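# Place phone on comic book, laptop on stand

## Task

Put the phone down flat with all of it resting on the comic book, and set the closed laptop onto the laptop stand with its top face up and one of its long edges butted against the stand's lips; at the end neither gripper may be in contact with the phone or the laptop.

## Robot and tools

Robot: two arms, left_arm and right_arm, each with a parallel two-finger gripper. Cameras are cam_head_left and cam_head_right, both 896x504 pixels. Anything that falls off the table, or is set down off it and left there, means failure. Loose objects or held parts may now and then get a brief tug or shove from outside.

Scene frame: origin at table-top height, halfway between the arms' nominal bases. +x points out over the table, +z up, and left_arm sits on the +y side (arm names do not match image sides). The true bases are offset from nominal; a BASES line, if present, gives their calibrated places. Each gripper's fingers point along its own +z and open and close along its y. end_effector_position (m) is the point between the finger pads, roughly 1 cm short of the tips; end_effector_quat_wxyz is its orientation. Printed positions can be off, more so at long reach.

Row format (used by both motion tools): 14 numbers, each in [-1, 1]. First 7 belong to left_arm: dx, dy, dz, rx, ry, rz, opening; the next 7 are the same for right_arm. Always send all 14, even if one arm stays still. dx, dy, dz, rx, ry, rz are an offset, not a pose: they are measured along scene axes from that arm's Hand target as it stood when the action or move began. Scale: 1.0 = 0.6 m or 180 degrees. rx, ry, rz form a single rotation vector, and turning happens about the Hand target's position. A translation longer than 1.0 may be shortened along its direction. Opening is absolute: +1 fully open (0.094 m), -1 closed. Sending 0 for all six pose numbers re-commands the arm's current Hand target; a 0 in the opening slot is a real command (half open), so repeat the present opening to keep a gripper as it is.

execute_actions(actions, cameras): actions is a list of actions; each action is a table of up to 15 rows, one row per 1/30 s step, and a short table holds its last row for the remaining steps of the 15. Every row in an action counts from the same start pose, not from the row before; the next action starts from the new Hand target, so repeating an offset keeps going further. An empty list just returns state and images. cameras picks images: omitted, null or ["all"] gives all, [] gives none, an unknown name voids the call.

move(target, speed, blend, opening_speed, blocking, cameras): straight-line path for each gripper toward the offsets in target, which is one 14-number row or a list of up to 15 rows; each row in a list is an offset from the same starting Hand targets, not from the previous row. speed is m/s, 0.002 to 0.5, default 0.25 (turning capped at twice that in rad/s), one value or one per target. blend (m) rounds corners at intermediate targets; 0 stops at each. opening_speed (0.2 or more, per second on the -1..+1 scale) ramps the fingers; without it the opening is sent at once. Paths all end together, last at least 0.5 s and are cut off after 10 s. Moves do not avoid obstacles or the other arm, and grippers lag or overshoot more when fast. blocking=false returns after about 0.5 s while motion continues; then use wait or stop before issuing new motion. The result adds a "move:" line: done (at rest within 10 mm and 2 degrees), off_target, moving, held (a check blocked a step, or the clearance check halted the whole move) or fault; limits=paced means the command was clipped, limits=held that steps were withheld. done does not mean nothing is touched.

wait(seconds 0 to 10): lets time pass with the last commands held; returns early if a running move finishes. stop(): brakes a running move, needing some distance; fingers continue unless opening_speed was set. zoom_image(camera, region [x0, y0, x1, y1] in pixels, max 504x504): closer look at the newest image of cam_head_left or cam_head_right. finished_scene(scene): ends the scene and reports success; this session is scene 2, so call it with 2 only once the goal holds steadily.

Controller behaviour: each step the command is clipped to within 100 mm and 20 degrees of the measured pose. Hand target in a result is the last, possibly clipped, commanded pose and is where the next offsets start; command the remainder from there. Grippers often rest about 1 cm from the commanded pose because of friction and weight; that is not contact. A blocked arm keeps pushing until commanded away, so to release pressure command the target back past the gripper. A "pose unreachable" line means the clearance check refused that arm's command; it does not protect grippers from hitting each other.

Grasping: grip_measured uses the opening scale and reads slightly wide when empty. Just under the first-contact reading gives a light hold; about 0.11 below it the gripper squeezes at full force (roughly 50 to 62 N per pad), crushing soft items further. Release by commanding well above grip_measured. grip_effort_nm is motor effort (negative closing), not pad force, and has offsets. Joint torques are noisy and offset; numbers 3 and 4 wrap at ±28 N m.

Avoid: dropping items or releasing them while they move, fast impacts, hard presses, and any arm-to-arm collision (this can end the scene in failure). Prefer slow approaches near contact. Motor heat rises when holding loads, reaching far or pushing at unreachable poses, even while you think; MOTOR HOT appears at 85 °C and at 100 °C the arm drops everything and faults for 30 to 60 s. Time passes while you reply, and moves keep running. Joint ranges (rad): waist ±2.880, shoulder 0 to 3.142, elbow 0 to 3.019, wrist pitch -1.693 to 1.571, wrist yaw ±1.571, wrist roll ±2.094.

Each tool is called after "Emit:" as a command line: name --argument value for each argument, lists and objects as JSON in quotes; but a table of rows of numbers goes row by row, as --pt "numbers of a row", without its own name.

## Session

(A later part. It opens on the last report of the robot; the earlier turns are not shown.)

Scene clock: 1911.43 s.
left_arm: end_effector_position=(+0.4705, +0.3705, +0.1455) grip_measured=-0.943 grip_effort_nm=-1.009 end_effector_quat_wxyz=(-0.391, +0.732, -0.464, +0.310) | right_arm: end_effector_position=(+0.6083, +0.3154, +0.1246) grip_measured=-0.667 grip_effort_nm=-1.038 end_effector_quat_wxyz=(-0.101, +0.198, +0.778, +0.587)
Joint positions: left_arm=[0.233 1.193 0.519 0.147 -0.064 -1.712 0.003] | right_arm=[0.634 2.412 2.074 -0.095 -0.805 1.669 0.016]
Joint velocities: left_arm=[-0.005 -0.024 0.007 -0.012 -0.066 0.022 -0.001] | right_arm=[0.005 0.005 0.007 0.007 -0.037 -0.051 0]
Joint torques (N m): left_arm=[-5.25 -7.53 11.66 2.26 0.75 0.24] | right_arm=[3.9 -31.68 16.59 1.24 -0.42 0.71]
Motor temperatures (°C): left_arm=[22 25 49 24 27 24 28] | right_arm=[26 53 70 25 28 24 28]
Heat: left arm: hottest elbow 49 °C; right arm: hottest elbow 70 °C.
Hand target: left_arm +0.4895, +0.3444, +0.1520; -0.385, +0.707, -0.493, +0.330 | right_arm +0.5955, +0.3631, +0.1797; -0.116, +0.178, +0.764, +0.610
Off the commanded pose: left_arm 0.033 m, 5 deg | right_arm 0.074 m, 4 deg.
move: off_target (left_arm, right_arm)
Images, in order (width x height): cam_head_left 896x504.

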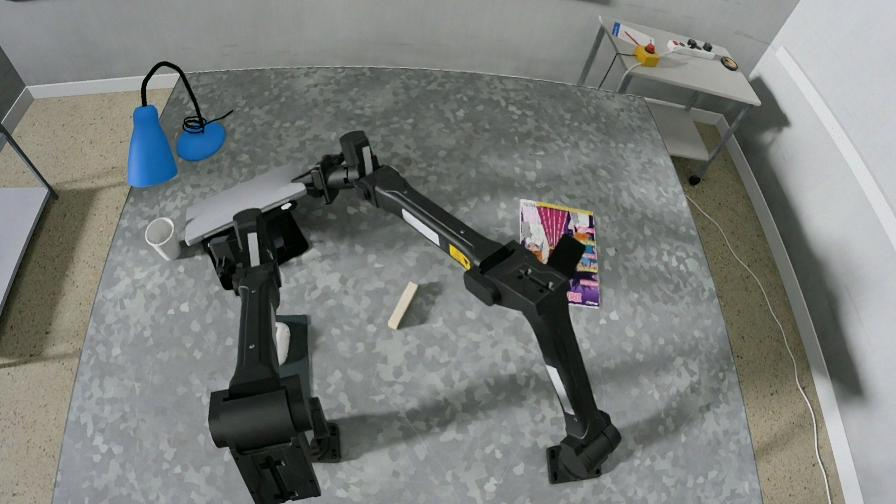

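Emit:
move --pt "-0.01 0.015 -0.005 0 0 0 -0.95 0.033 -0.05 -0.1 0 0 0 -0.76" --speed 0.06 --cameras '["cam_head_left"]'

Emit:
zoom_image --camera "cam_head_left" --region '[140, 140, 340, 290]'

Emit:
zoom_image --camera "cam_head_left" --region '[250, 160, 340, 250]'

Scene clock: 1918.83 s.
left_arm: end_effector_position=(+0.4714, +0.3690, +0.1456) grip_measured=-0.943 grip_effort_nm=-1.009 end_effector_quat_wxyz=(-0.389, +0.730, -0.466, +0.314) | right_arm: end_effector_position=(+0.6082, +0.3151, +0.1217) grip_measured=-0.667 grip_effort_nm=-1.038 end_effector_quat_wxyz=(-0.106, +0.181, +0.773, +0.598)
Joint positions: left_arm=[0.233 1.195 0.519 0.15 -0.054 -1.713 0.003] | right_arm=[0.629 2.426 2.074 -0.052 -0.841 1.668 0.016]
Joint velocities: left_arm=[0.015 -0.005 -0.012 -0.002 -0.037 0.007 0] | right_arm=[0.005 -0.015 0.002 0.002 -0.051 -0.037 0]
Joint torques (N m): left_arm=[-3.66 -7.24 10.5 2.48 1.37 0.43] | right_arm=[1.26 -27.11 14.34 2.52 -0.58 0.45]
Motor temperatures (°C): left_arm=[22 25 48 24 28 24 29] | right_arm=[26 54 72 25 27 24 29]
Heat: left arm: hottest elbow 48 °C; right arm: hottest elbow 72 °C.
Hand target: left_arm +0.4835, +0.3535, +0.1491; -0.385, +0.707, -0.493, +0.330 | right_arm +0.6137, +0.3323, +0.1194; -0.116, +0.178, +0.764, +0.610
Off the commanded pose: left_arm 0.020 m, 4 deg | right_arm 0.019 m, 2 deg.
move: off_target (left_arm, right_arm)
Images, in order (width x height): cam_head_left 896x504.

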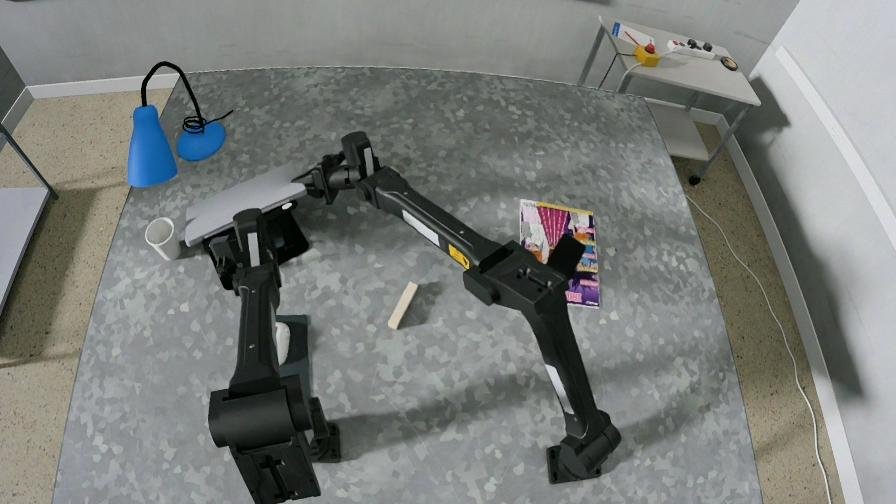

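Scaled by 2.520.

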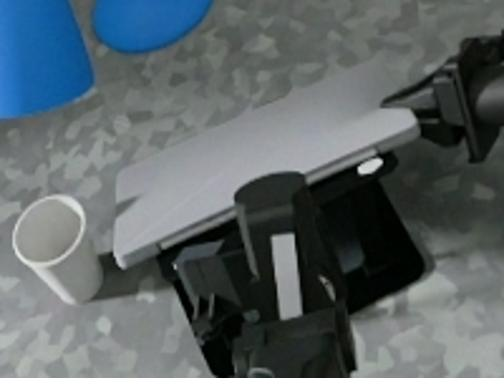

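Scaled by 5.600.

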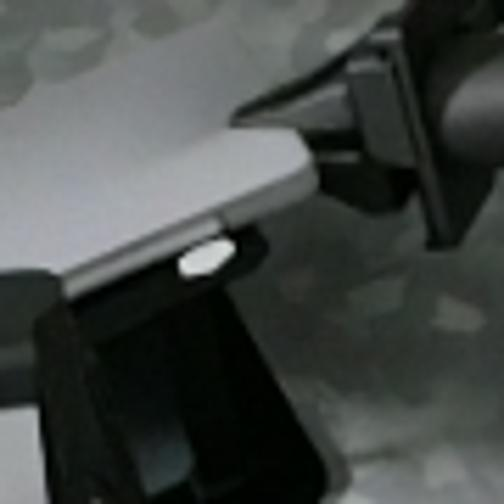

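Emit:
move --pt "-0.01 -0.01 0 0 0 0 -0.95 0.083 0.03 -0.055 0 0 0 -0.76" --speed 0.06 --cameras '["cam_head_left"]'

Emit:
zoom_image --camera "cam_head_left" --region '[180, 160, 340, 290]'

Scene clock: 1924.93 s.
left_arm: end_effector_position=(+0.4742, +0.3700, +0.1444) grip_measured=-0.943 grip_effort_nm=-1.009 end_effector_quat_wxyz=(-0.389, +0.733, -0.458, +0.320) | right_arm: end_effector_position=(+0.6365, +0.3360, +0.1078) grip_measured=-0.667 grip_effort_nm=-1.038 end_effector_quat_wxyz=(-0.137, +0.156, +0.767, +0.608)
Joint positions: left_arm=[0.233 1.208 0.519 0.173 -0.055 -1.731 0.003] | right_arm=[0.618 2.611 2.376 -0.15 -0.932 1.678 0.016]
Joint velocities: left_arm=[-0.015 -0.015 0.007 -0.017 -0.066 0.037 0] | right_arm=[-0.015 -0.005 0.007 -0.012 -0.051 0.051 0.001]
Joint torques (N m): left_arm=[-4.07 -9.64 8.77 1.63 1.04 0.56] | right_arm=[0.5 -26.93 16.58 1.81 1.99 0.36]
Motor temperatures (°C): left_arm=[22 25 48 24 28 24 29] | right_arm=[26 56 71 25 27 24 29]
Heat: left arm: hottest elbow 48 °C; right arm: hottest elbow 71 °C.
Hand target: left_arm +0.4774, +0.3476, +0.1490; -0.385, +0.707, -0.493, +0.330 | right_arm +0.6632, +0.3493, +0.0857; -0.116, +0.178, +0.764, +0.610
Off the commanded pose: left_arm 0.023 m, 5 deg | right_arm 0.037 m, 3 deg.
move: off_target (left_arm, right_arm)
Images, in order (width x height): cam_head_left 896x504.

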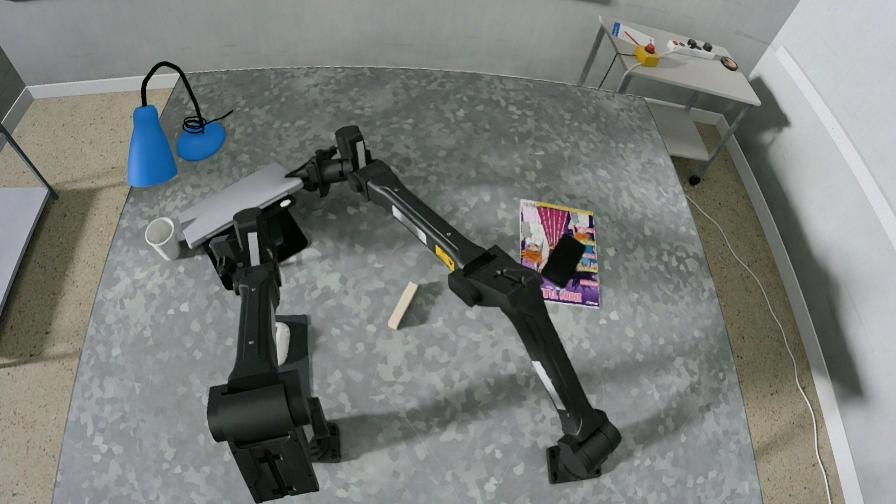

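Scaled by 3.150.

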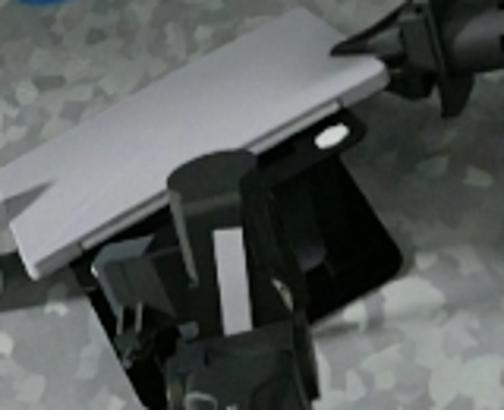

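Emit:
move --pt "0 0 0 0 0 0 -0.95 0.046 0.01 -0.022 0 0 0 -0.76" --speed 0.06 --cameras '["cam_head_left"]'

Emit:
zoom_image --camera "cam_head_left" --region '[180, 160, 340, 290]'

Scene clock: 1929.90 s.
left_arm: end_effector_position=(+0.4762, +0.3716, +0.1437) grip_measured=-0.943 grip_effort_nm=-1.009 end_effector_quat_wxyz=(-0.389, +0.737, -0.446, +0.325) | right_arm: end_effector_position=(+0.6483, +0.3478, +0.1070) grip_measured=-0.664 grip_effort_nm=-1.038 end_effector_quat_wxyz=(-0.152, +0.143, +0.764, +0.611)
Joint positions: left_arm=[0.233 1.219 0.519 0.192 -0.061 -1.755 0.003] | right_arm=[0.617 2.736 2.612 -0.254 -0.974 1.683 0.016]
Joint velocities: left_arm=[-0.005 -0.015 -0.007 -0.002 0.037 0.066 0] | right_arm=[-0.005 0.005 -0.007 -0.002 -0.007 0.007 -0.001]
Joint torques (N m): left_arm=[-4.19 -10.87 8.66 0.99 1.25 0.77] | right_arm=[-0.38 -26.87 16.14 2.33 3.09 0.32]
Motor temperatures (°C): left_arm=[22 25 47 24 29 24 29] | right_arm=[26 55 73 25 29 24 29]
Heat: left arm: hottest elbow 47 °C; right arm: hottest elbow 73 °C.
Hand target: left_arm +0.4774, +0.3476, +0.1491; -0.385, +0.707, -0.493, +0.330 | right_arm +0.6906, +0.3547, +0.0719; -0.116, +0.178, +0.764, +0.610
Off the commanded pose: left_arm 0.025 m, 6 deg | right_arm 0.055 m, 6 deg.
move: off_target (left_arm, right_arm)
Images, in order (width x height): cam_head_left 896x504.

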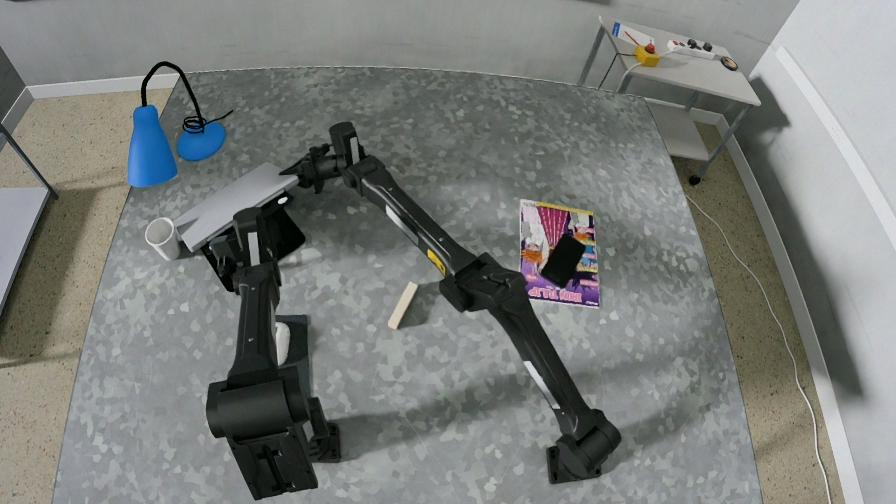

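Scaled by 3.150.

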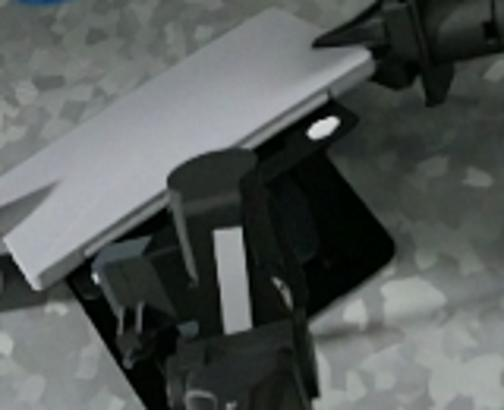

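Emit:
zoom_image --camera "cam_head_left" --region '[130, 190, 220, 280]'

Emit:
execute_actions --actions '[]' --cameras '["cam_head_right"]'

Emit:
zoom_image --camera "cam_head_right" --region '[160, 150, 340, 290]'

Scaled by 5.600.

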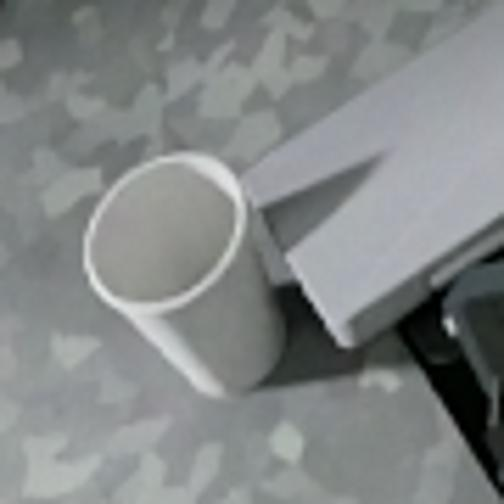

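Scene clock: 1934.20 s.
left_arm: end_effector_position=(+0.4762, +0.3716, +0.1437) grip_measured=-0.943 grip_effort_nm=-1.009 end_effector_quat_wxyz=(-0.389, +0.737, -0.446, +0.325) | right_arm: end_effector_position=(+0.6483, +0.3478, +0.1071) grip_measured=-0.664 grip_effort_nm=-1.043 end_effector_quat_wxyz=(-0.152, +0.143, +0.764, +0.611)
Joint positions: left_arm=[0.233 1.219 0.519 0.192 -0.061 -1.755 0.003] | right_arm=[0.617 2.736 2.612 -0.255 -0.974 1.683 0.016]
Joint velocities: left_arm=[0.005 -0.005 -0.002 -0.007 -0.007 0.051 0] | right_arm=[-0.005 -0.024 0.007 -0.002 0.007 0.022 -0.001]
Joint torques (N m): left_arm=[-4.31 -11.28 8.69 1.03 1.2 0.74] | right_arm=[-0.32 -27.11 16.2 2.14 3.09 0.3]
Motor temperatures (°C): left_arm=[22 25 46 24 29 24 29] | right_arm=[26 56 75 25 33 24 29]
Heat: left arm: hottest elbow 46 °C; right arm: hottest elbow 75 °C.
Hand target: left_arm +0.4774, +0.3476, +0.1491; -0.385, +0.707, -0.493, +0.330 | right_arm +0.6907, +0.3547, +0.0720; -0.116, +0.178, +0.764, +0.610
Tool commands: left_gripper/opening=-0.95 right_gripper/opening=-0.76
Off the commanded pose: left_arm 0.025 m, 6 deg | right_arm 0.055 m, 6 deg.
Images, in order (width x height): cam_head_right 896x504.

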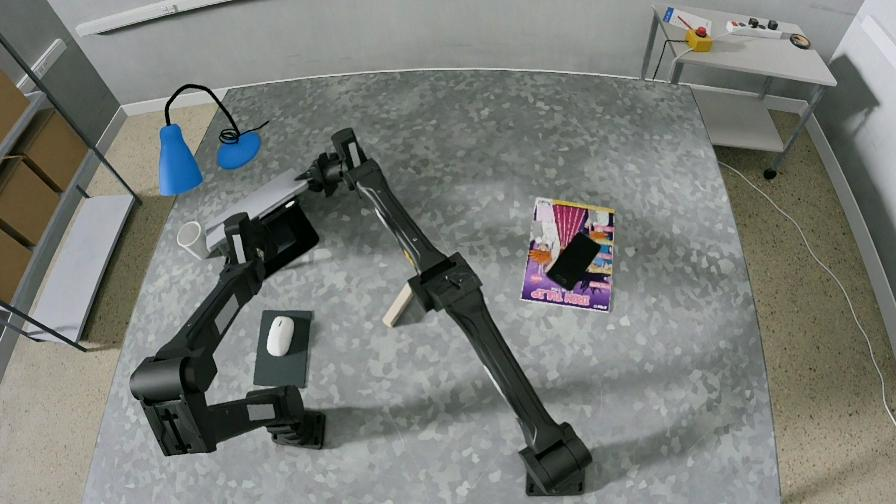

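Scaled by 2.800.

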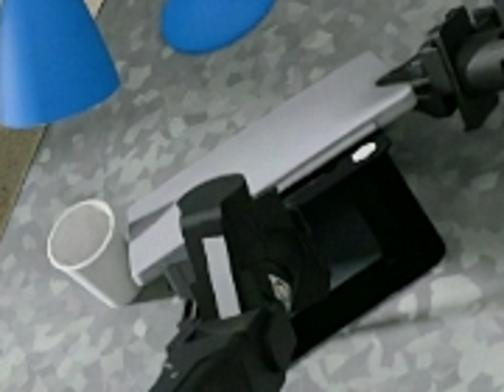

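Emit:
move --pt "0 0 0 0 0 0 -0.95 -0.055 0.005 0.04 0 0 0 -0.76" --speed 0.06 --cameras '[]'

Emit:
move --pt "0.01 -0.05 0 0 0 0 -0.95 0.01 -0.05 0 0 0 0 -0.76" --speed 0.06 --cameras '["cam_head_left"]'

Emit:
zoom_image --camera "cam_head_left" --region '[140, 150, 340, 290]'

Scene clock: 1939.37 s.
left_arm: end_effector_position=(+0.4762, +0.3717, +0.1437) grip_measured=-0.943 grip_effort_nm=-1.009 end_effector_quat_wxyz=(-0.390, +0.737, -0.446, +0.325) | right_arm: end_effector_position=(+0.6469, +0.3494, +0.1074) grip_measured=-0.664 grip_effort_nm=-1.033 end_effector_quat_wxyz=(-0.148, +0.147, +0.765, +0.609)
Joint positions: left_arm=[0.233 1.219 0.519 0.192 -0.062 -1.755 0.003] | right_arm=[0.62 2.724 2.593 -0.253 -0.958 1.679 0.016]
Joint velocities: left_arm=[-0.015 -0.015 -0.017 0.002 0.037 -0.022 -0.001] | right_arm=[0.005 -0.005 -0.007 0.002 -0.007 0.081 -0.001]
Joint torques (N m): left_arm=[-4.54 -10.87 8.73 0.99 1.21 0.73] | right_arm=[1.32 -33.49 9.57 2.55 2.99 0.31]
Motor temperatures (°C): left_arm=[22 25 46 24 29 24 29] | right_arm=[26 57 76 26 36 24 29]
Heat: left arm: hottest elbow 46 °C; right arm: hottest elbow 76 °C.
Hand target: left_arm +0.4774, +0.3475, +0.1490; -0.385, +0.707, -0.493, +0.330 | right_arm +0.6581, +0.3584, +0.0963; -0.116, +0.178, +0.764, +0.610
Off the commanded pose: left_arm 0.025 m, 6 deg | right_arm 0.018 m, 5 deg.
move: off_target (left_arm, right_arm)
No camera images: "cameras" was empty.

Scene clock: 1940.50 s.
left_arm: end_effector_position=(+0.4775, +0.3635, +0.1450) grip_measured=-0.943 grip_effort_nm=-1.009 end_effector_quat_wxyz=(-0.402, +0.741, -0.437, +0.313) | right_arm: end_effector_position=(+0.6448, +0.3417, +0.1060) grip_measured=-0.664 grip_effort_nm=-1.038 end_effector_quat_wxyz=(-0.134, +0.154, +0.767, +0.609)
Joint positions: left_arm=[0.185 1.217 0.519 0.19 -0.143 -1.778 0.003] | right_arm=[0.618 2.662 2.47 -0.191 -0.93 1.674 0.016]
Joint velocities: left_arm=[-0.005 -0.024 -0.017 0.002 -0.007 0.022 0] | right_arm=[-0.005 -0.005 0.002 -0.002 -0.022 0.066 -0.001]
Joint torques (N m): left_arm=[-7.36 -10.52 8.64 1.05 1.27 0.54] | right_arm=[-0.79 -33.67 8.49 2.37 1.13 0.26]
Motor temperatures (°C): left_arm=[22 25 46 24 29 24 29] | right_arm=[26 57 75 26 36 24 29]
Heat: left arm: hottest elbow 46 °C; right arm: hottest elbow 75 °C.
Hand target: left_arm +0.4830, +0.3176, +0.1489; -0.385, +0.707, -0.493, +0.330 | right_arm +0.6637, +0.3283, +0.0965; -0.116, +0.178, +0.764, +0.610
Off the commanded pose: left_arm 0.046 m, 8 deg | right_arm 0.025 m, 3 deg.
move: off_target (left_arm, right_arm)
Images, in order (width x height): cam_head_left 896x504.

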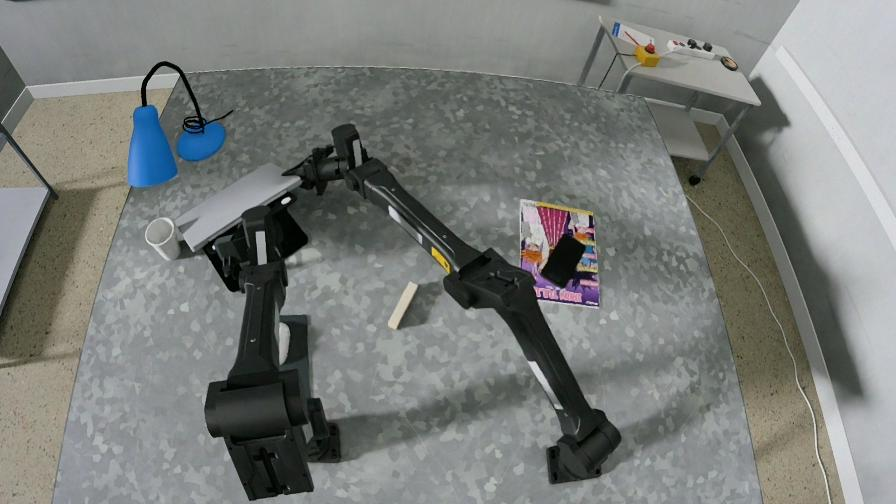

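Scaled by 2.520.

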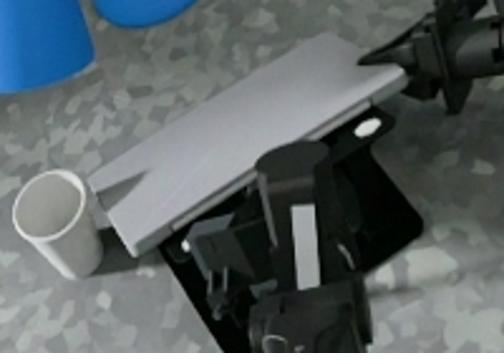

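Emit:
move --pt "0 0 0 0 0 0 -0.95 -0.015 0.03 0.01 0 0 0 -0.76" --speed 0.06 --cameras '[]'

Emit:
move --pt "0 0 0 0 0 0 -0.95 0 0 0 0 0 0 -0.3" --speed 0.06 --opening_speed 0.4 --cameras '[]'

Emit:
move --pt "0 0 0 0 0 0 -0.95 -0.01 -0.14 0.035 0 0 0 -0.3" --speed 0.1 --cameras '["cam_head_left","cam_head_right"]'

Emit:
zoom_image --camera "cam_head_left" --region '[140, 150, 340, 290]'

Scene clock: 1947.57 s.
left_arm: end_effector_position=(+0.4776, +0.3633, +0.1450) grip_measured=-0.943 grip_effort_nm=-1.009 end_effector_quat_wxyz=(-0.402, +0.741, -0.437, +0.313) | right_arm: end_effector_position=(+0.6455, +0.3419, +0.1059) grip_measured=-0.664 grip_effort_nm=-1.038 end_effector_quat_wxyz=(-0.133, +0.158, +0.767, +0.608)
Joint positions: left_arm=[0.184 1.217 0.519 0.19 -0.143 -1.78 0.003] | right_arm=[0.618 2.661 2.47 -0.191 -0.924 1.678 0.016]
Joint velocities: left_arm=[-0.015 -0.005 -0.002 0.002 0.007 0.007 -0.001] | right_arm=[-0.005 -0.005 -0.007 -0.007 -0.022 -0.066 0]
Joint torques (N m): left_arm=[-7.77 -10.11 8.57 0.94 1.23 0.54] | right_arm=[0.79 -32.67 11 1.98 1.64 0.31]
Motor temperatures (°C): left_arm=[22 26 45 24 30 24 29] | right_arm=[26 58 73 26 33 24 29]
Heat: left arm: hottest elbow 45 °C; right arm: hottest elbow 73 °C.
Hand target: left_arm +0.4830, +0.3175, +0.1489; -0.385, +0.707, -0.493, +0.330 | right_arm +0.6553, +0.3463, +0.1025; -0.116, +0.178, +0.764, +0.610
Off the commanded pose: left_arm 0.046 m, 8 deg | right_arm 0.011 m, 3 deg.
move: off_target (left_arm, right_arm)
No camera images: "cameras" was empty.

Scene clock: 1949.03 s.
left_arm: end_effector_position=(+0.4784, +0.3567, +0.1447) grip_measured=-0.943 grip_effort_nm=-1.009 end_effector_quat_wxyz=(-0.396, +0.743, -0.436, +0.318) | right_arm: end_effector_position=(+0.6531, +0.3425, +0.1040) grip_measured=-0.302 grip_effort_nm=0.066 end_effector_quat_wxyz=(-0.118, +0.180, +0.766, +0.605)
Joint positions: left_arm=[0.169 1.215 0.519 0.184 -0.146 -1.798 0.003] | right_arm=[0.62 2.661 2.47 -0.19 -0.871 1.696 0.033]
Joint velocities: left_arm=[0.005 -0.005 -0.007 0.007 0.037 -0.037 0] | right_arm=[-0.005 -0.005 -0.007 -0.012 -0.066 0.022 0]
Joint torques (N m): left_arm=[-7.12 -11.4 8.64 1.11 1.3 0.71] | right_arm=[0.79 -32.21 11.62 1.8 -0.08 0.17]
Motor temperatures (°C): left_arm=[22 26 45 24 30 24 29] | right_arm=[26 58 72 26 33 24 29]
Heat: left arm: hottest elbow 45 °C; right arm: hottest elbow 72 °C.
Hand target: left_arm +0.4831, +0.3176, +0.1489; -0.385, +0.707, -0.493, +0.330 | right_arm +0.6552, +0.3464, +0.1022; -0.116, +0.178, +0.764, +0.610
Off the commanded pose: left_arm 0.040 m, 8 deg | right_arm 0.005 m, 1 deg.
move: off_target (left_arm)
No camera images: "cameras" was empty.

Scene clock: 1950.70 s.
left_arm: end_effector_position=(+0.4778, +0.3557, +0.1446) grip_measured=-0.943 grip_effort_nm=-1.009 end_effector_quat_wxyz=(-0.396, +0.743, -0.437, +0.318) | right_arm: end_effector_position=(+0.6480, +0.2663, +0.1118) grip_measured=-0.301 grip_effort_nm=0.037 end_effector_quat_wxyz=(-0.124, +0.186, +0.766, +0.603)
Joint positions: left_arm=[0.167 1.212 0.517 0.183 -0.146 -1.798 0.003] | right_arm=[0.545 2.467 2.121 -0.078 -0.942 1.662 0.033]
Joint velocities: left_arm=[-0.015 -0.015 -0.002 0.017 -0.125 0.037 -0.001] | right_arm=[0.005 -0.015 -0.007 -0.017 0.051 0.037 0]
Joint torques (N m): left_arm=[-7.12 -10.64 8.77 1.26 1.28 0.67] | right_arm=[0.26 -33.44 8.32 1.92 -0.27 0.03]
Motor temperatures (°C): left_arm=[22 26 45 24 30 24 29] | right_arm=[26 59 72 26 32 24 29]
Heat: left arm: hottest elbow 45 °C; right arm: hottest elbow 72 °C.
Hand target: left_arm +0.4830, +0.3175, +0.1487; -0.385, +0.707, -0.493, +0.330 | right_arm +0.6484, +0.2626, +0.1243; -0.116, +0.178, +0.764, +0.610
Off the commanded pose: left_arm 0.039 m, 8 deg | right_arm 0.012 m, 2 deg.
move: off_target (left_arm, right_arm)

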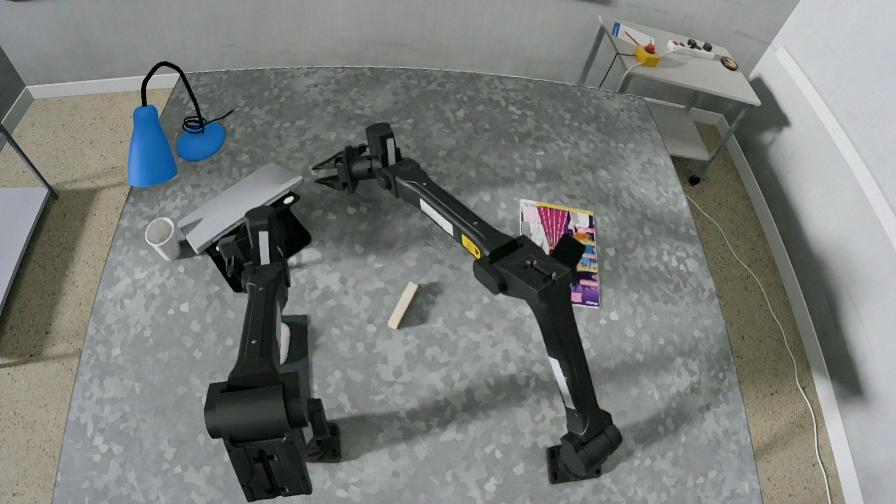

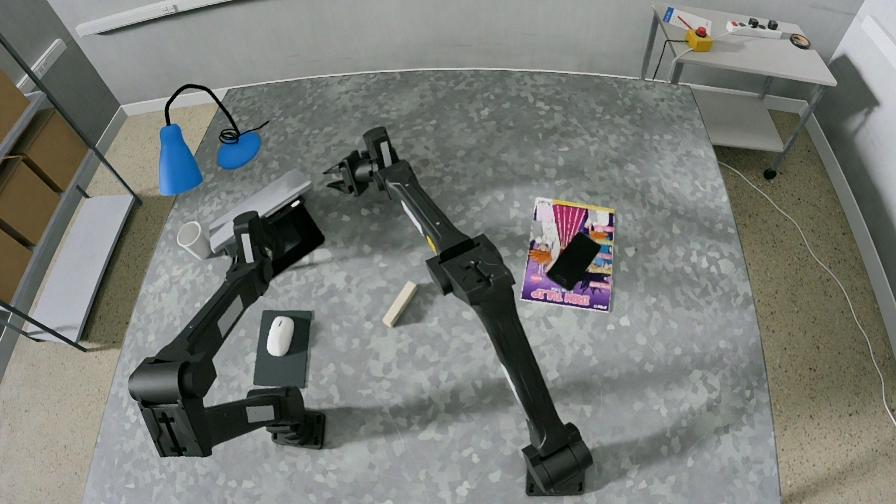

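Scaled by 2.520.

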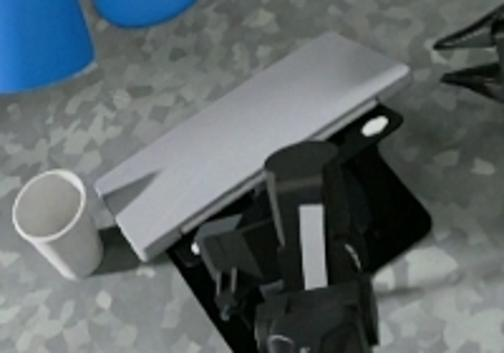

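Emit:
execute_actions --actions '[]'

Emit:
zoom_image --camera "cam_head_left" --region '[120, 140, 360, 290]'

Scene clock: 1961.20 s.
left_arm: end_effector_position=(+0.4778, +0.3557, +0.1446) grip_measured=-0.943 grip_effort_nm=-1.004 end_effector_quat_wxyz=(-0.396, +0.743, -0.437, +0.318) | right_arm: end_effector_position=(+0.6481, +0.2663, +0.1119) grip_measured=-0.301 grip_effort_nm=0.032 end_effector_quat_wxyz=(-0.124, +0.186, +0.766, +0.603)
Joint positions: left_arm=[0.167 1.212 0.517 0.183 -0.146 -1.798 0.003] | right_arm=[0.545 2.467 2.121 -0.077 -0.942 1.662 0.033]
Joint velocities: left_arm=[-0.005 -0.005 -0.007 -0.017 -0.022 0.037 0.001] | right_arm=[-0.005 -0.015 0.007 0.002 0.037 -0.007 0.001]
Joint torques (N m): left_arm=[-6.77 -10.75 8.7 1.32 1.26 0.72] | right_arm=[0.26 -33.49 8.27 1.94 -0.27 0.03]
Motor temperatures (°C): left_arm=[23 26 44 24 30 25 29] | right_arm=[26 58 68 26 30 24 28]
Heat: left arm: hottest elbow 44 °C; right arm: hottest elbow 68 °C.
Hand target: left_arm +0.4830, +0.3175, +0.1487; -0.385, +0.707, -0.493, +0.330 | right_arm +0.6484, +0.2626, +0.1244; -0.116, +0.178, +0.764, +0.610
Tool commands: left_gripper/opening=-0.95 right_gripper/opening=-0.3
Off the commanded pose: left_arm 0.039 m, 8 deg | right_arm 0.012 m, 2 deg.

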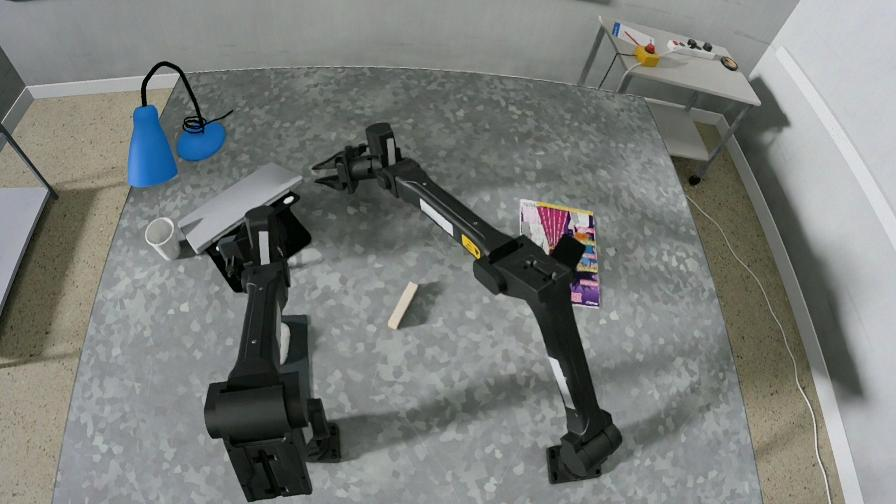

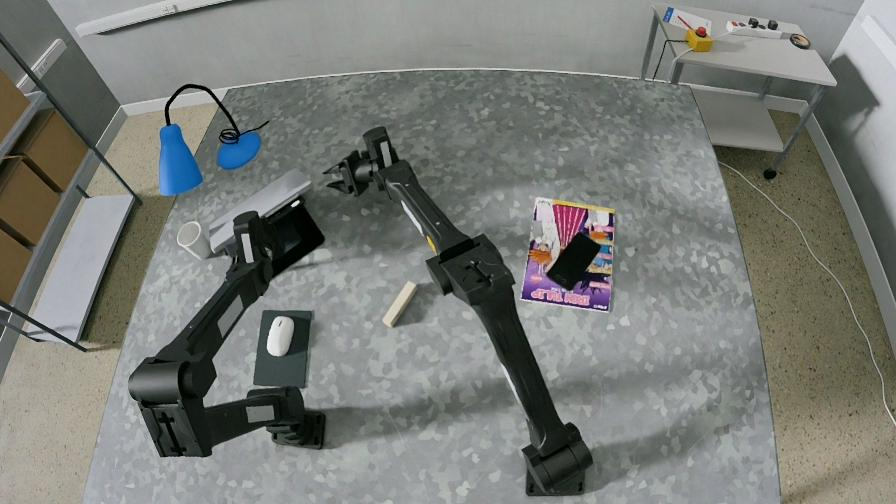

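Scaled by 2.100.

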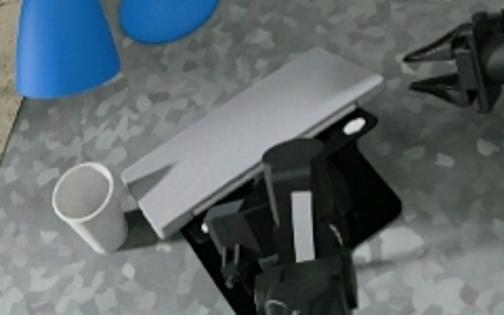

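Emit:
move --target '[-0.009,0.055,-0.007,0,0,0,-0.95,0,0,0,0,0,0,-0.3]' --speed 0.05 --cameras '[]'

Emit:
move --target '[0,0,0,0,0,0,-0.3,0,0,0,0,0,0,-0.3]' --opening_speed 0.5 --cameras '["cam_head_left"]'

Emit:
zoom_image --camera "cam_head_left" --region '[120, 140, 360, 290]'

Scene clock: 1964.73 s.
left_arm: end_effector_position=(+0.4784, +0.3554, +0.1448) grip_measured=-0.943 grip_effort_nm=-1.009 end_effector_quat_wxyz=(-0.376, +0.734, -0.452, +0.338) | right_arm: end_effector_position=(+0.6481, +0.2663, +0.1119) grip_measured=-0.301 grip_effort_nm=0.037 end_effector_quat_wxyz=(-0.124, +0.186, +0.766, +0.603)
Joint positions: left_arm=[0.202 1.209 0.516 0.183 -0.049 -1.778 0.003] | right_arm=[0.545 2.467 2.121 -0.077 -0.942 1.662 0.033]
Joint velocities: left_arm=[-0.005 0.015 -0.002 -0.007 0.022 -0.066 0] | right_arm=[0.005 -0.015 -0.022 -0.002 0.051 -0.066 0]
Joint torques (N m): left_arm=[-1.61 -9.05 8.8 1.72 0.89 1.04] | right_arm=[0.21 -33.44 8.27 1.95 -0.26 0.02]
Motor temperatures (°C): left_arm=[23 26 44 24 30 25 29] | right_arm=[26 58 67 26 29 24 28]
Heat: left arm: hottest elbow 44 °C; right arm: hottest elbow 67 °C.
Hand target: left_arm +0.4780, +0.3506, +0.1448; -0.385, +0.707, -0.493, +0.330 | right_arm +0.6484, +0.2626, +0.1244; -0.116, +0.178, +0.764, +0.610
Off the commanded pose: left_arm 0.005 m, 6 deg | right_arm 0.013 m, 2 deg.
move: off_target (left_arm, right_arm)
No camera images: "cameras" was empty.

Scene clock: 1966.37 s.
left_arm: end_effector_position=(+0.4794, +0.3517, +0.1447) grip_measured=-0.303 grip_effort_nm=0.129 end_effector_quat_wxyz=(-0.384, +0.711, -0.489, +0.330) | right_arm: end_effector_position=(+0.6481, +0.2663, +0.1119) grip_measured=-0.301 grip_effort_nm=0.032 end_effector_quat_wxyz=(-0.124, +0.186, +0.766, +0.603)
Joint positions: left_arm=[0.203 1.209 0.516 0.183 -0.023 -1.691 0.033] | right_arm=[0.545 2.467 2.121 -0.077 -0.942 1.662 0.033]
Joint velocities: left_arm=[-0.005 0.005 0.002 -0.012 -0.007 -0.037 0] | right_arm=[-0.005 0.005 -0.007 0.012 -0.051 -0.066 -0.001]
Joint torques (N m): left_arm=[-0.91 -8.82 8.85 1.81 0.04 0.15] | right_arm=[0.32 -33.49 8.25 1.96 -0.27 0.03]
Motor temperatures (°C): left_arm=[23 26 44 24 30 25 29] | right_arm=[26 58 67 26 29 24 28]
Heat: left arm: hottest elbow 44 °C; right arm: hottest elbow 67 °C.
Hand target: left_arm +0.4780, +0.3506, +0.1448; -0.385, +0.707, -0.493, +0.330 | right_arm +0.6484, +0.2626, +0.1244; -0.116, +0.178, +0.764, +0.610
Off the commanded pose: left_arm 0.002 m, 1 deg | right_arm 0.013 m, 2 deg.
move: off_target (right_arm)
Images, in order (width x height): cam_head_left 896x504.

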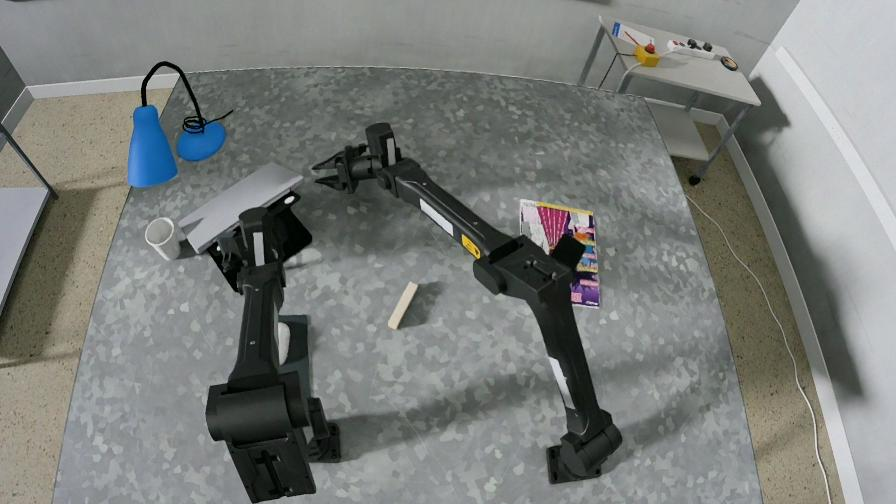

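Scaled by 2.100.

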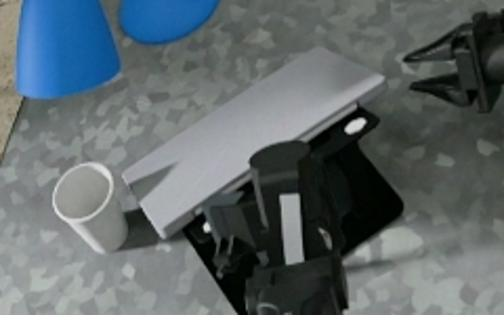

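Emit:
move --pt "-0.12 -0.03 0.07 0 0 0 -0.3 0 -0.12 0.02 0 0 0 -0.3" --pt "-0.25 -0.04 0.2 0 0 0 -0.3 0 -0.25 0.1 0 0 0 -0.3" --speed 0.12

Emit:
zoom_image --camera "cam_head_left" --region '[160, 150, 320, 250]'

Emit:
zoom_image --camera "cam_head_right" --region '[170, 160, 330, 290]'

Scene clock: 1971.13 s.
left_arm: end_effector_position=(+0.3217, +0.3215, +0.2150) grip_measured=-0.302 grip_effort_nm=0.129 end_effector_quat_wxyz=(-0.353, +0.724, -0.505, +0.310) | right_arm: end_effector_position=(+0.6503, +0.1186, +0.1826) grip_measured=-0.301 grip_effort_nm=0.032 end_effector_quat_wxyz=(-0.115, +0.176, +0.762, +0.612)
Joint positions: left_arm=[0.263 0.466 0.442 -0.57 0.041 -1.654 0.033] | right_arm=[0.368 2.204 1.836 -0.151 -1.102 1.512 0.033]
Joint velocities: left_arm=[0.005 0.005 0.002 -0.002 0.007 -0.11 -0.001] | right_arm=[-0.015 0.015 -0.012 -0.007 -0.066 -0.022 0]
Joint torques (N m): left_arm=[-0.5 -1.61 19.22 1.31 0.03 0.21] | right_arm=[0.21 -29.39 8.1 0.9 -0.34 0]
Motor temperatures (°C): left_arm=[22 26 44 24 29 24 29] | right_arm=[26 58 65 26 29 24 28]
Heat: left arm: hottest elbow 44 °C; right arm: hottest elbow 65 °C.
Hand target: left_arm +0.3302, +0.3285, +0.2653; -0.385, +0.707, -0.493, +0.329 | right_arm +0.6475, +0.1133, +0.1861; -0.115, +0.178, +0.763, +0.611
Off the commanded pose: left_arm 0.050 m, 5 deg | right_arm 0.007 m, 0 deg.
move: off_target (left_arm)

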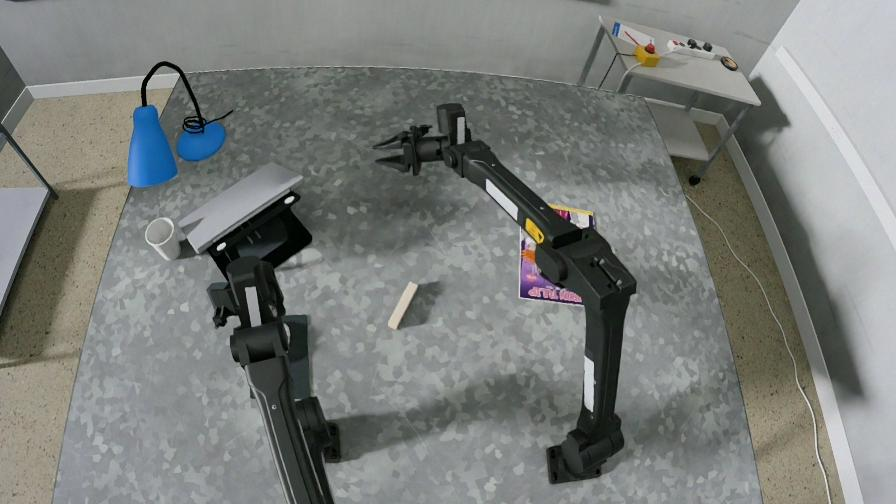

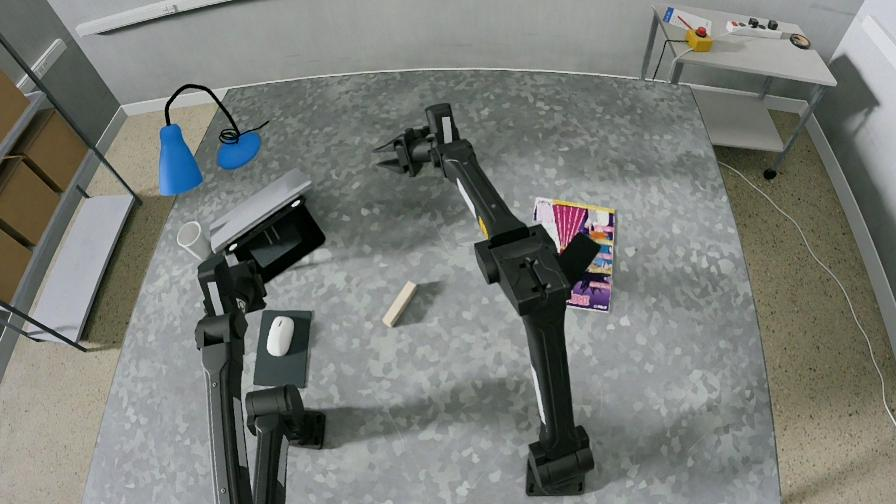

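Scaled by 3.150.

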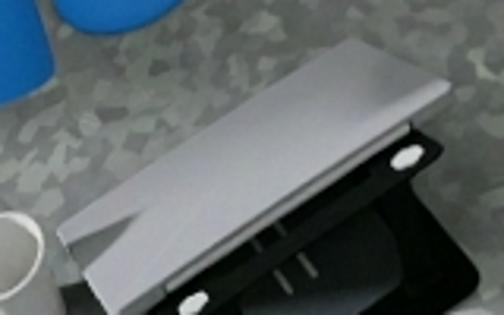

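Scaled by 3.150.

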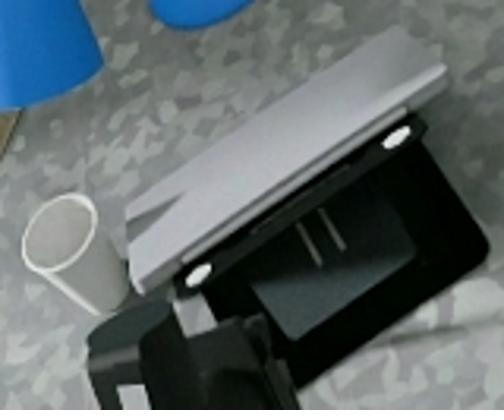

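Emit:
move --pt "0.116 0.011 -0.07 0 0 0 -1 0 0 0 0 0 0 -0.3" --pt "0.18 0.033 -0.12 0 0 0 -1 0 0 0 0 0 0 -0.3" --speed 0.12

Emit:
zoom_image --camera "cam_head_left" --region '[160, 150, 320, 250]'

Emit:
zoom_image --camera "cam_head_right" --region '[170, 160, 330, 290]'

Scene clock: 1997.10 s.
left_arm: end_effector_position=(+0.4137, +0.3427, +0.1616) grip_measured=-0.987 grip_effort_nm=-0.701 end_effector_quat_wxyz=(-0.365, +0.721, -0.503, +0.308) | right_arm: end_effector_position=(+0.6503, +0.1186, +0.1826) grip_measured=-0.301 grip_effort_nm=0.042 end_effector_quat_wxyz=(-0.115, +0.176, +0.762, +0.612)
Joint positions: left_arm=[0.228 0.932 0.442 -0.086 -0.003 -1.665 0.001] | right_arm=[0.368 2.204 1.836 -0.151 -1.102 1.512 0.033]
Joint velocities: left_arm=[-0.005 -0.005 -0.002 -0.007 0.037 -0.037 0] | right_arm=[-0.015 -0.005 0.002 0.002 0.007 -0.037 0]
Joint torques (N m): left_arm=[-2.2 -4.07 15.9 2.29 0.06 0.06] | right_arm=[0.32 -29.86 8.16 0.91 -0.34 0.02]
Motor temperatures (°C): left_arm=[22 25 51 24 28 24 28] | right_arm=[26 63 61 25 28 24 27]
Heat: left arm: hottest elbow 51 °C; right arm: hottest shoulder 63 °C.
Hand target: left_arm +0.4369, +0.3468, +0.1929; -0.385, +0.707, -0.493, +0.330 | right_arm +0.6475, +0.1133, +0.1861; -0.115, +0.178, +0.763, +0.611
Off the commanded pose: left_arm 0.040 m, 4 deg | right_arm 0.007 m, 0 deg.
move: off_target (left_arm)

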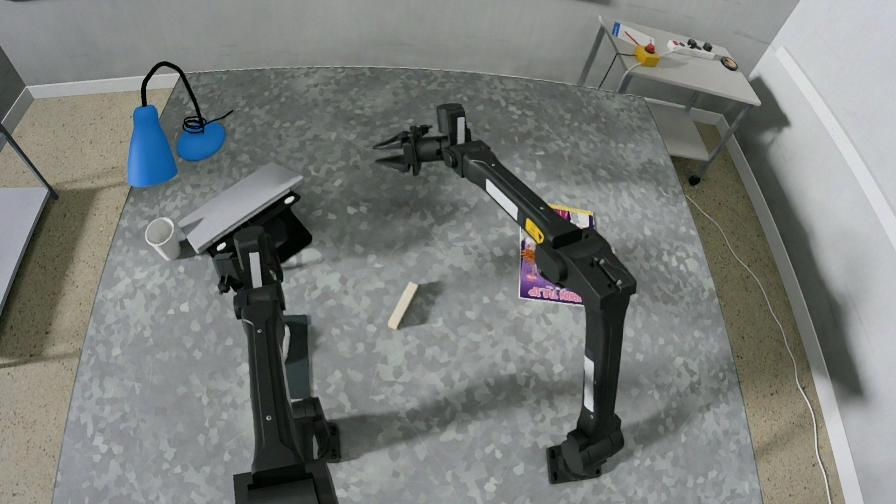

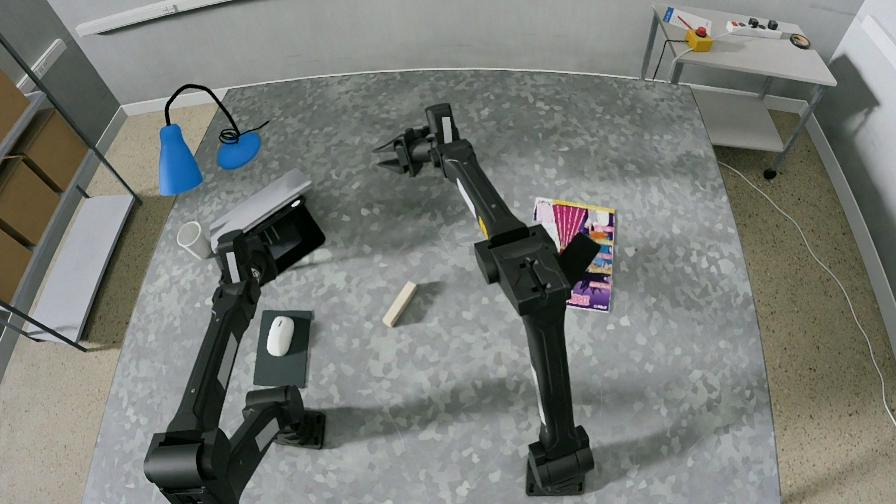

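Scaled by 3.150.

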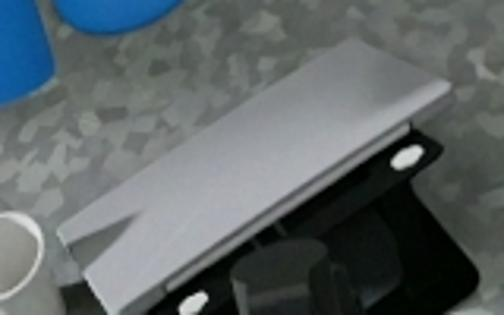

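Scaled by 3.150.

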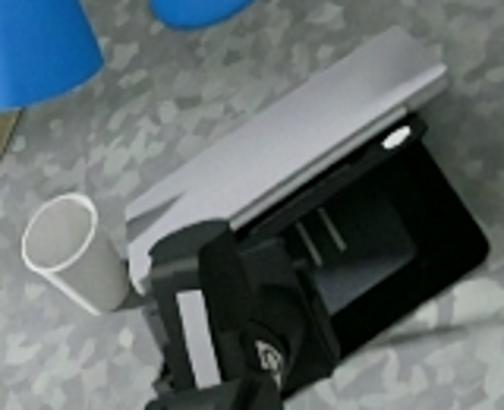

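Emit:
move --pt "0.02 0 0.06 0 0 0 -1 0 0 0 0 0 0 -0.3" --speed 0.1 --cameras '[]'

Scene clock: 1999.87 s.
left_arm: end_effector_position=(+0.4275, +0.3466, +0.1908) grip_measured=-0.987 grip_effort_nm=-0.701 end_effector_quat_wxyz=(-0.367, +0.721, -0.501, +0.309) | right_arm: end_effector_position=(+0.6503, +0.1186, +0.1826) grip_measured=-0.301 grip_effort_nm=0.032 end_effector_quat_wxyz=(-0.115, +0.176, +0.762, +0.612)
Joint positions: left_arm=[0.227 0.932 0.524 -0.162 -0.006 -1.667 0.001] | right_arm=[0.368 2.204 1.836 -0.151 -1.102 1.512 0.033]
Joint velocities: left_arm=[-0.015 0.005 -0.002 -0.007 0.051 0.007 0] | right_arm=[0.005 -0.024 0.002 -0.007 -0.051 -0.022 0.001]
Joint torques (N m): left_arm=[-2.84 -5.25 17.26 1.39 -0.19 0.01] | right_arm=[0.21 -29.8 8.14 0.9 -0.35 0.02]
Motor temperatures (°C): left_arm=[22 25 51 24 28 24 28] | right_arm=[26 63 60 25 28 24 27]
Heat: left arm: hottest elbow 51 °C; right arm: hottest shoulder 63 °C.
Hand target: left_arm +0.4493, +0.3465, +0.2286; -0.385, +0.707, -0.493, +0.330 | right_arm +0.6475, +0.1133, +0.1861; -0.115, +0.178, +0.763, +0.611
Off the commanded pose: left_arm 0.044 m, 4 deg | right_arm 0.007 m, 0 deg.
move: off_target (left_arm)
No camera images: "cameras" was empty.

Emit:
move --pt "0 0 0.022 0 0 0 -1 0 0 0 0 0 0 -0.3" --speed 0.06 --cameras '[]'

Scene clock: 2004.93 s.
left_arm: end_effector_position=(+0.4289, +0.3469, +0.1963) grip_measured=-0.987 grip_effort_nm=-0.696 end_effector_quat_wxyz=(-0.361, +0.724, -0.503, +0.304) | right_arm: end_effector_position=(+0.6503, +0.1186, +0.1826) grip_measured=-0.301 grip_effort_nm=0.032 end_effector_quat_wxyz=(-0.115, +0.176, +0.762, +0.612)
Joint positions: left_arm=[0.227 0.932 0.55 -0.205 -0.006 -1.667 0.001] | right_arm=[0.368 2.204 1.836 -0.151 -1.102 1.512 0.033]
Joint velocities: left_arm=[-0.005 -0.005 -0.007 0.002 -0.051 -0.051 0] | right_arm=[-0.015 -0.015 -0.002 0.012 0.007 -0.081 -0.001]
Joint torques (N m): left_arm=[-3.14 -6.59 17.91 1.57 -0.22 -0.01] | right_arm=[0.21 -29.86 8.17 0.92 -0.34 0.02]
Motor temperatures (°C): left_arm=[22 25 51 24 28 24 28] | right_arm=[26 63 60 25 27 24 27]
Heat: left arm: hottest elbow 51 °C; right arm: hottest shoulder 63 °C.
Hand target: left_arm +0.4495, +0.3464, +0.2417; -0.385, +0.707, -0.493, +0.330 | right_arm +0.6475, +0.1133, +0.1861; -0.115, +0.178, +0.763, +0.611
Off the commanded pose: left_arm 0.050 m, 5 deg | right_arm 0.007 m, 0 deg.
move: off_target (left_arm)
No camera images: "cameras" was empty.


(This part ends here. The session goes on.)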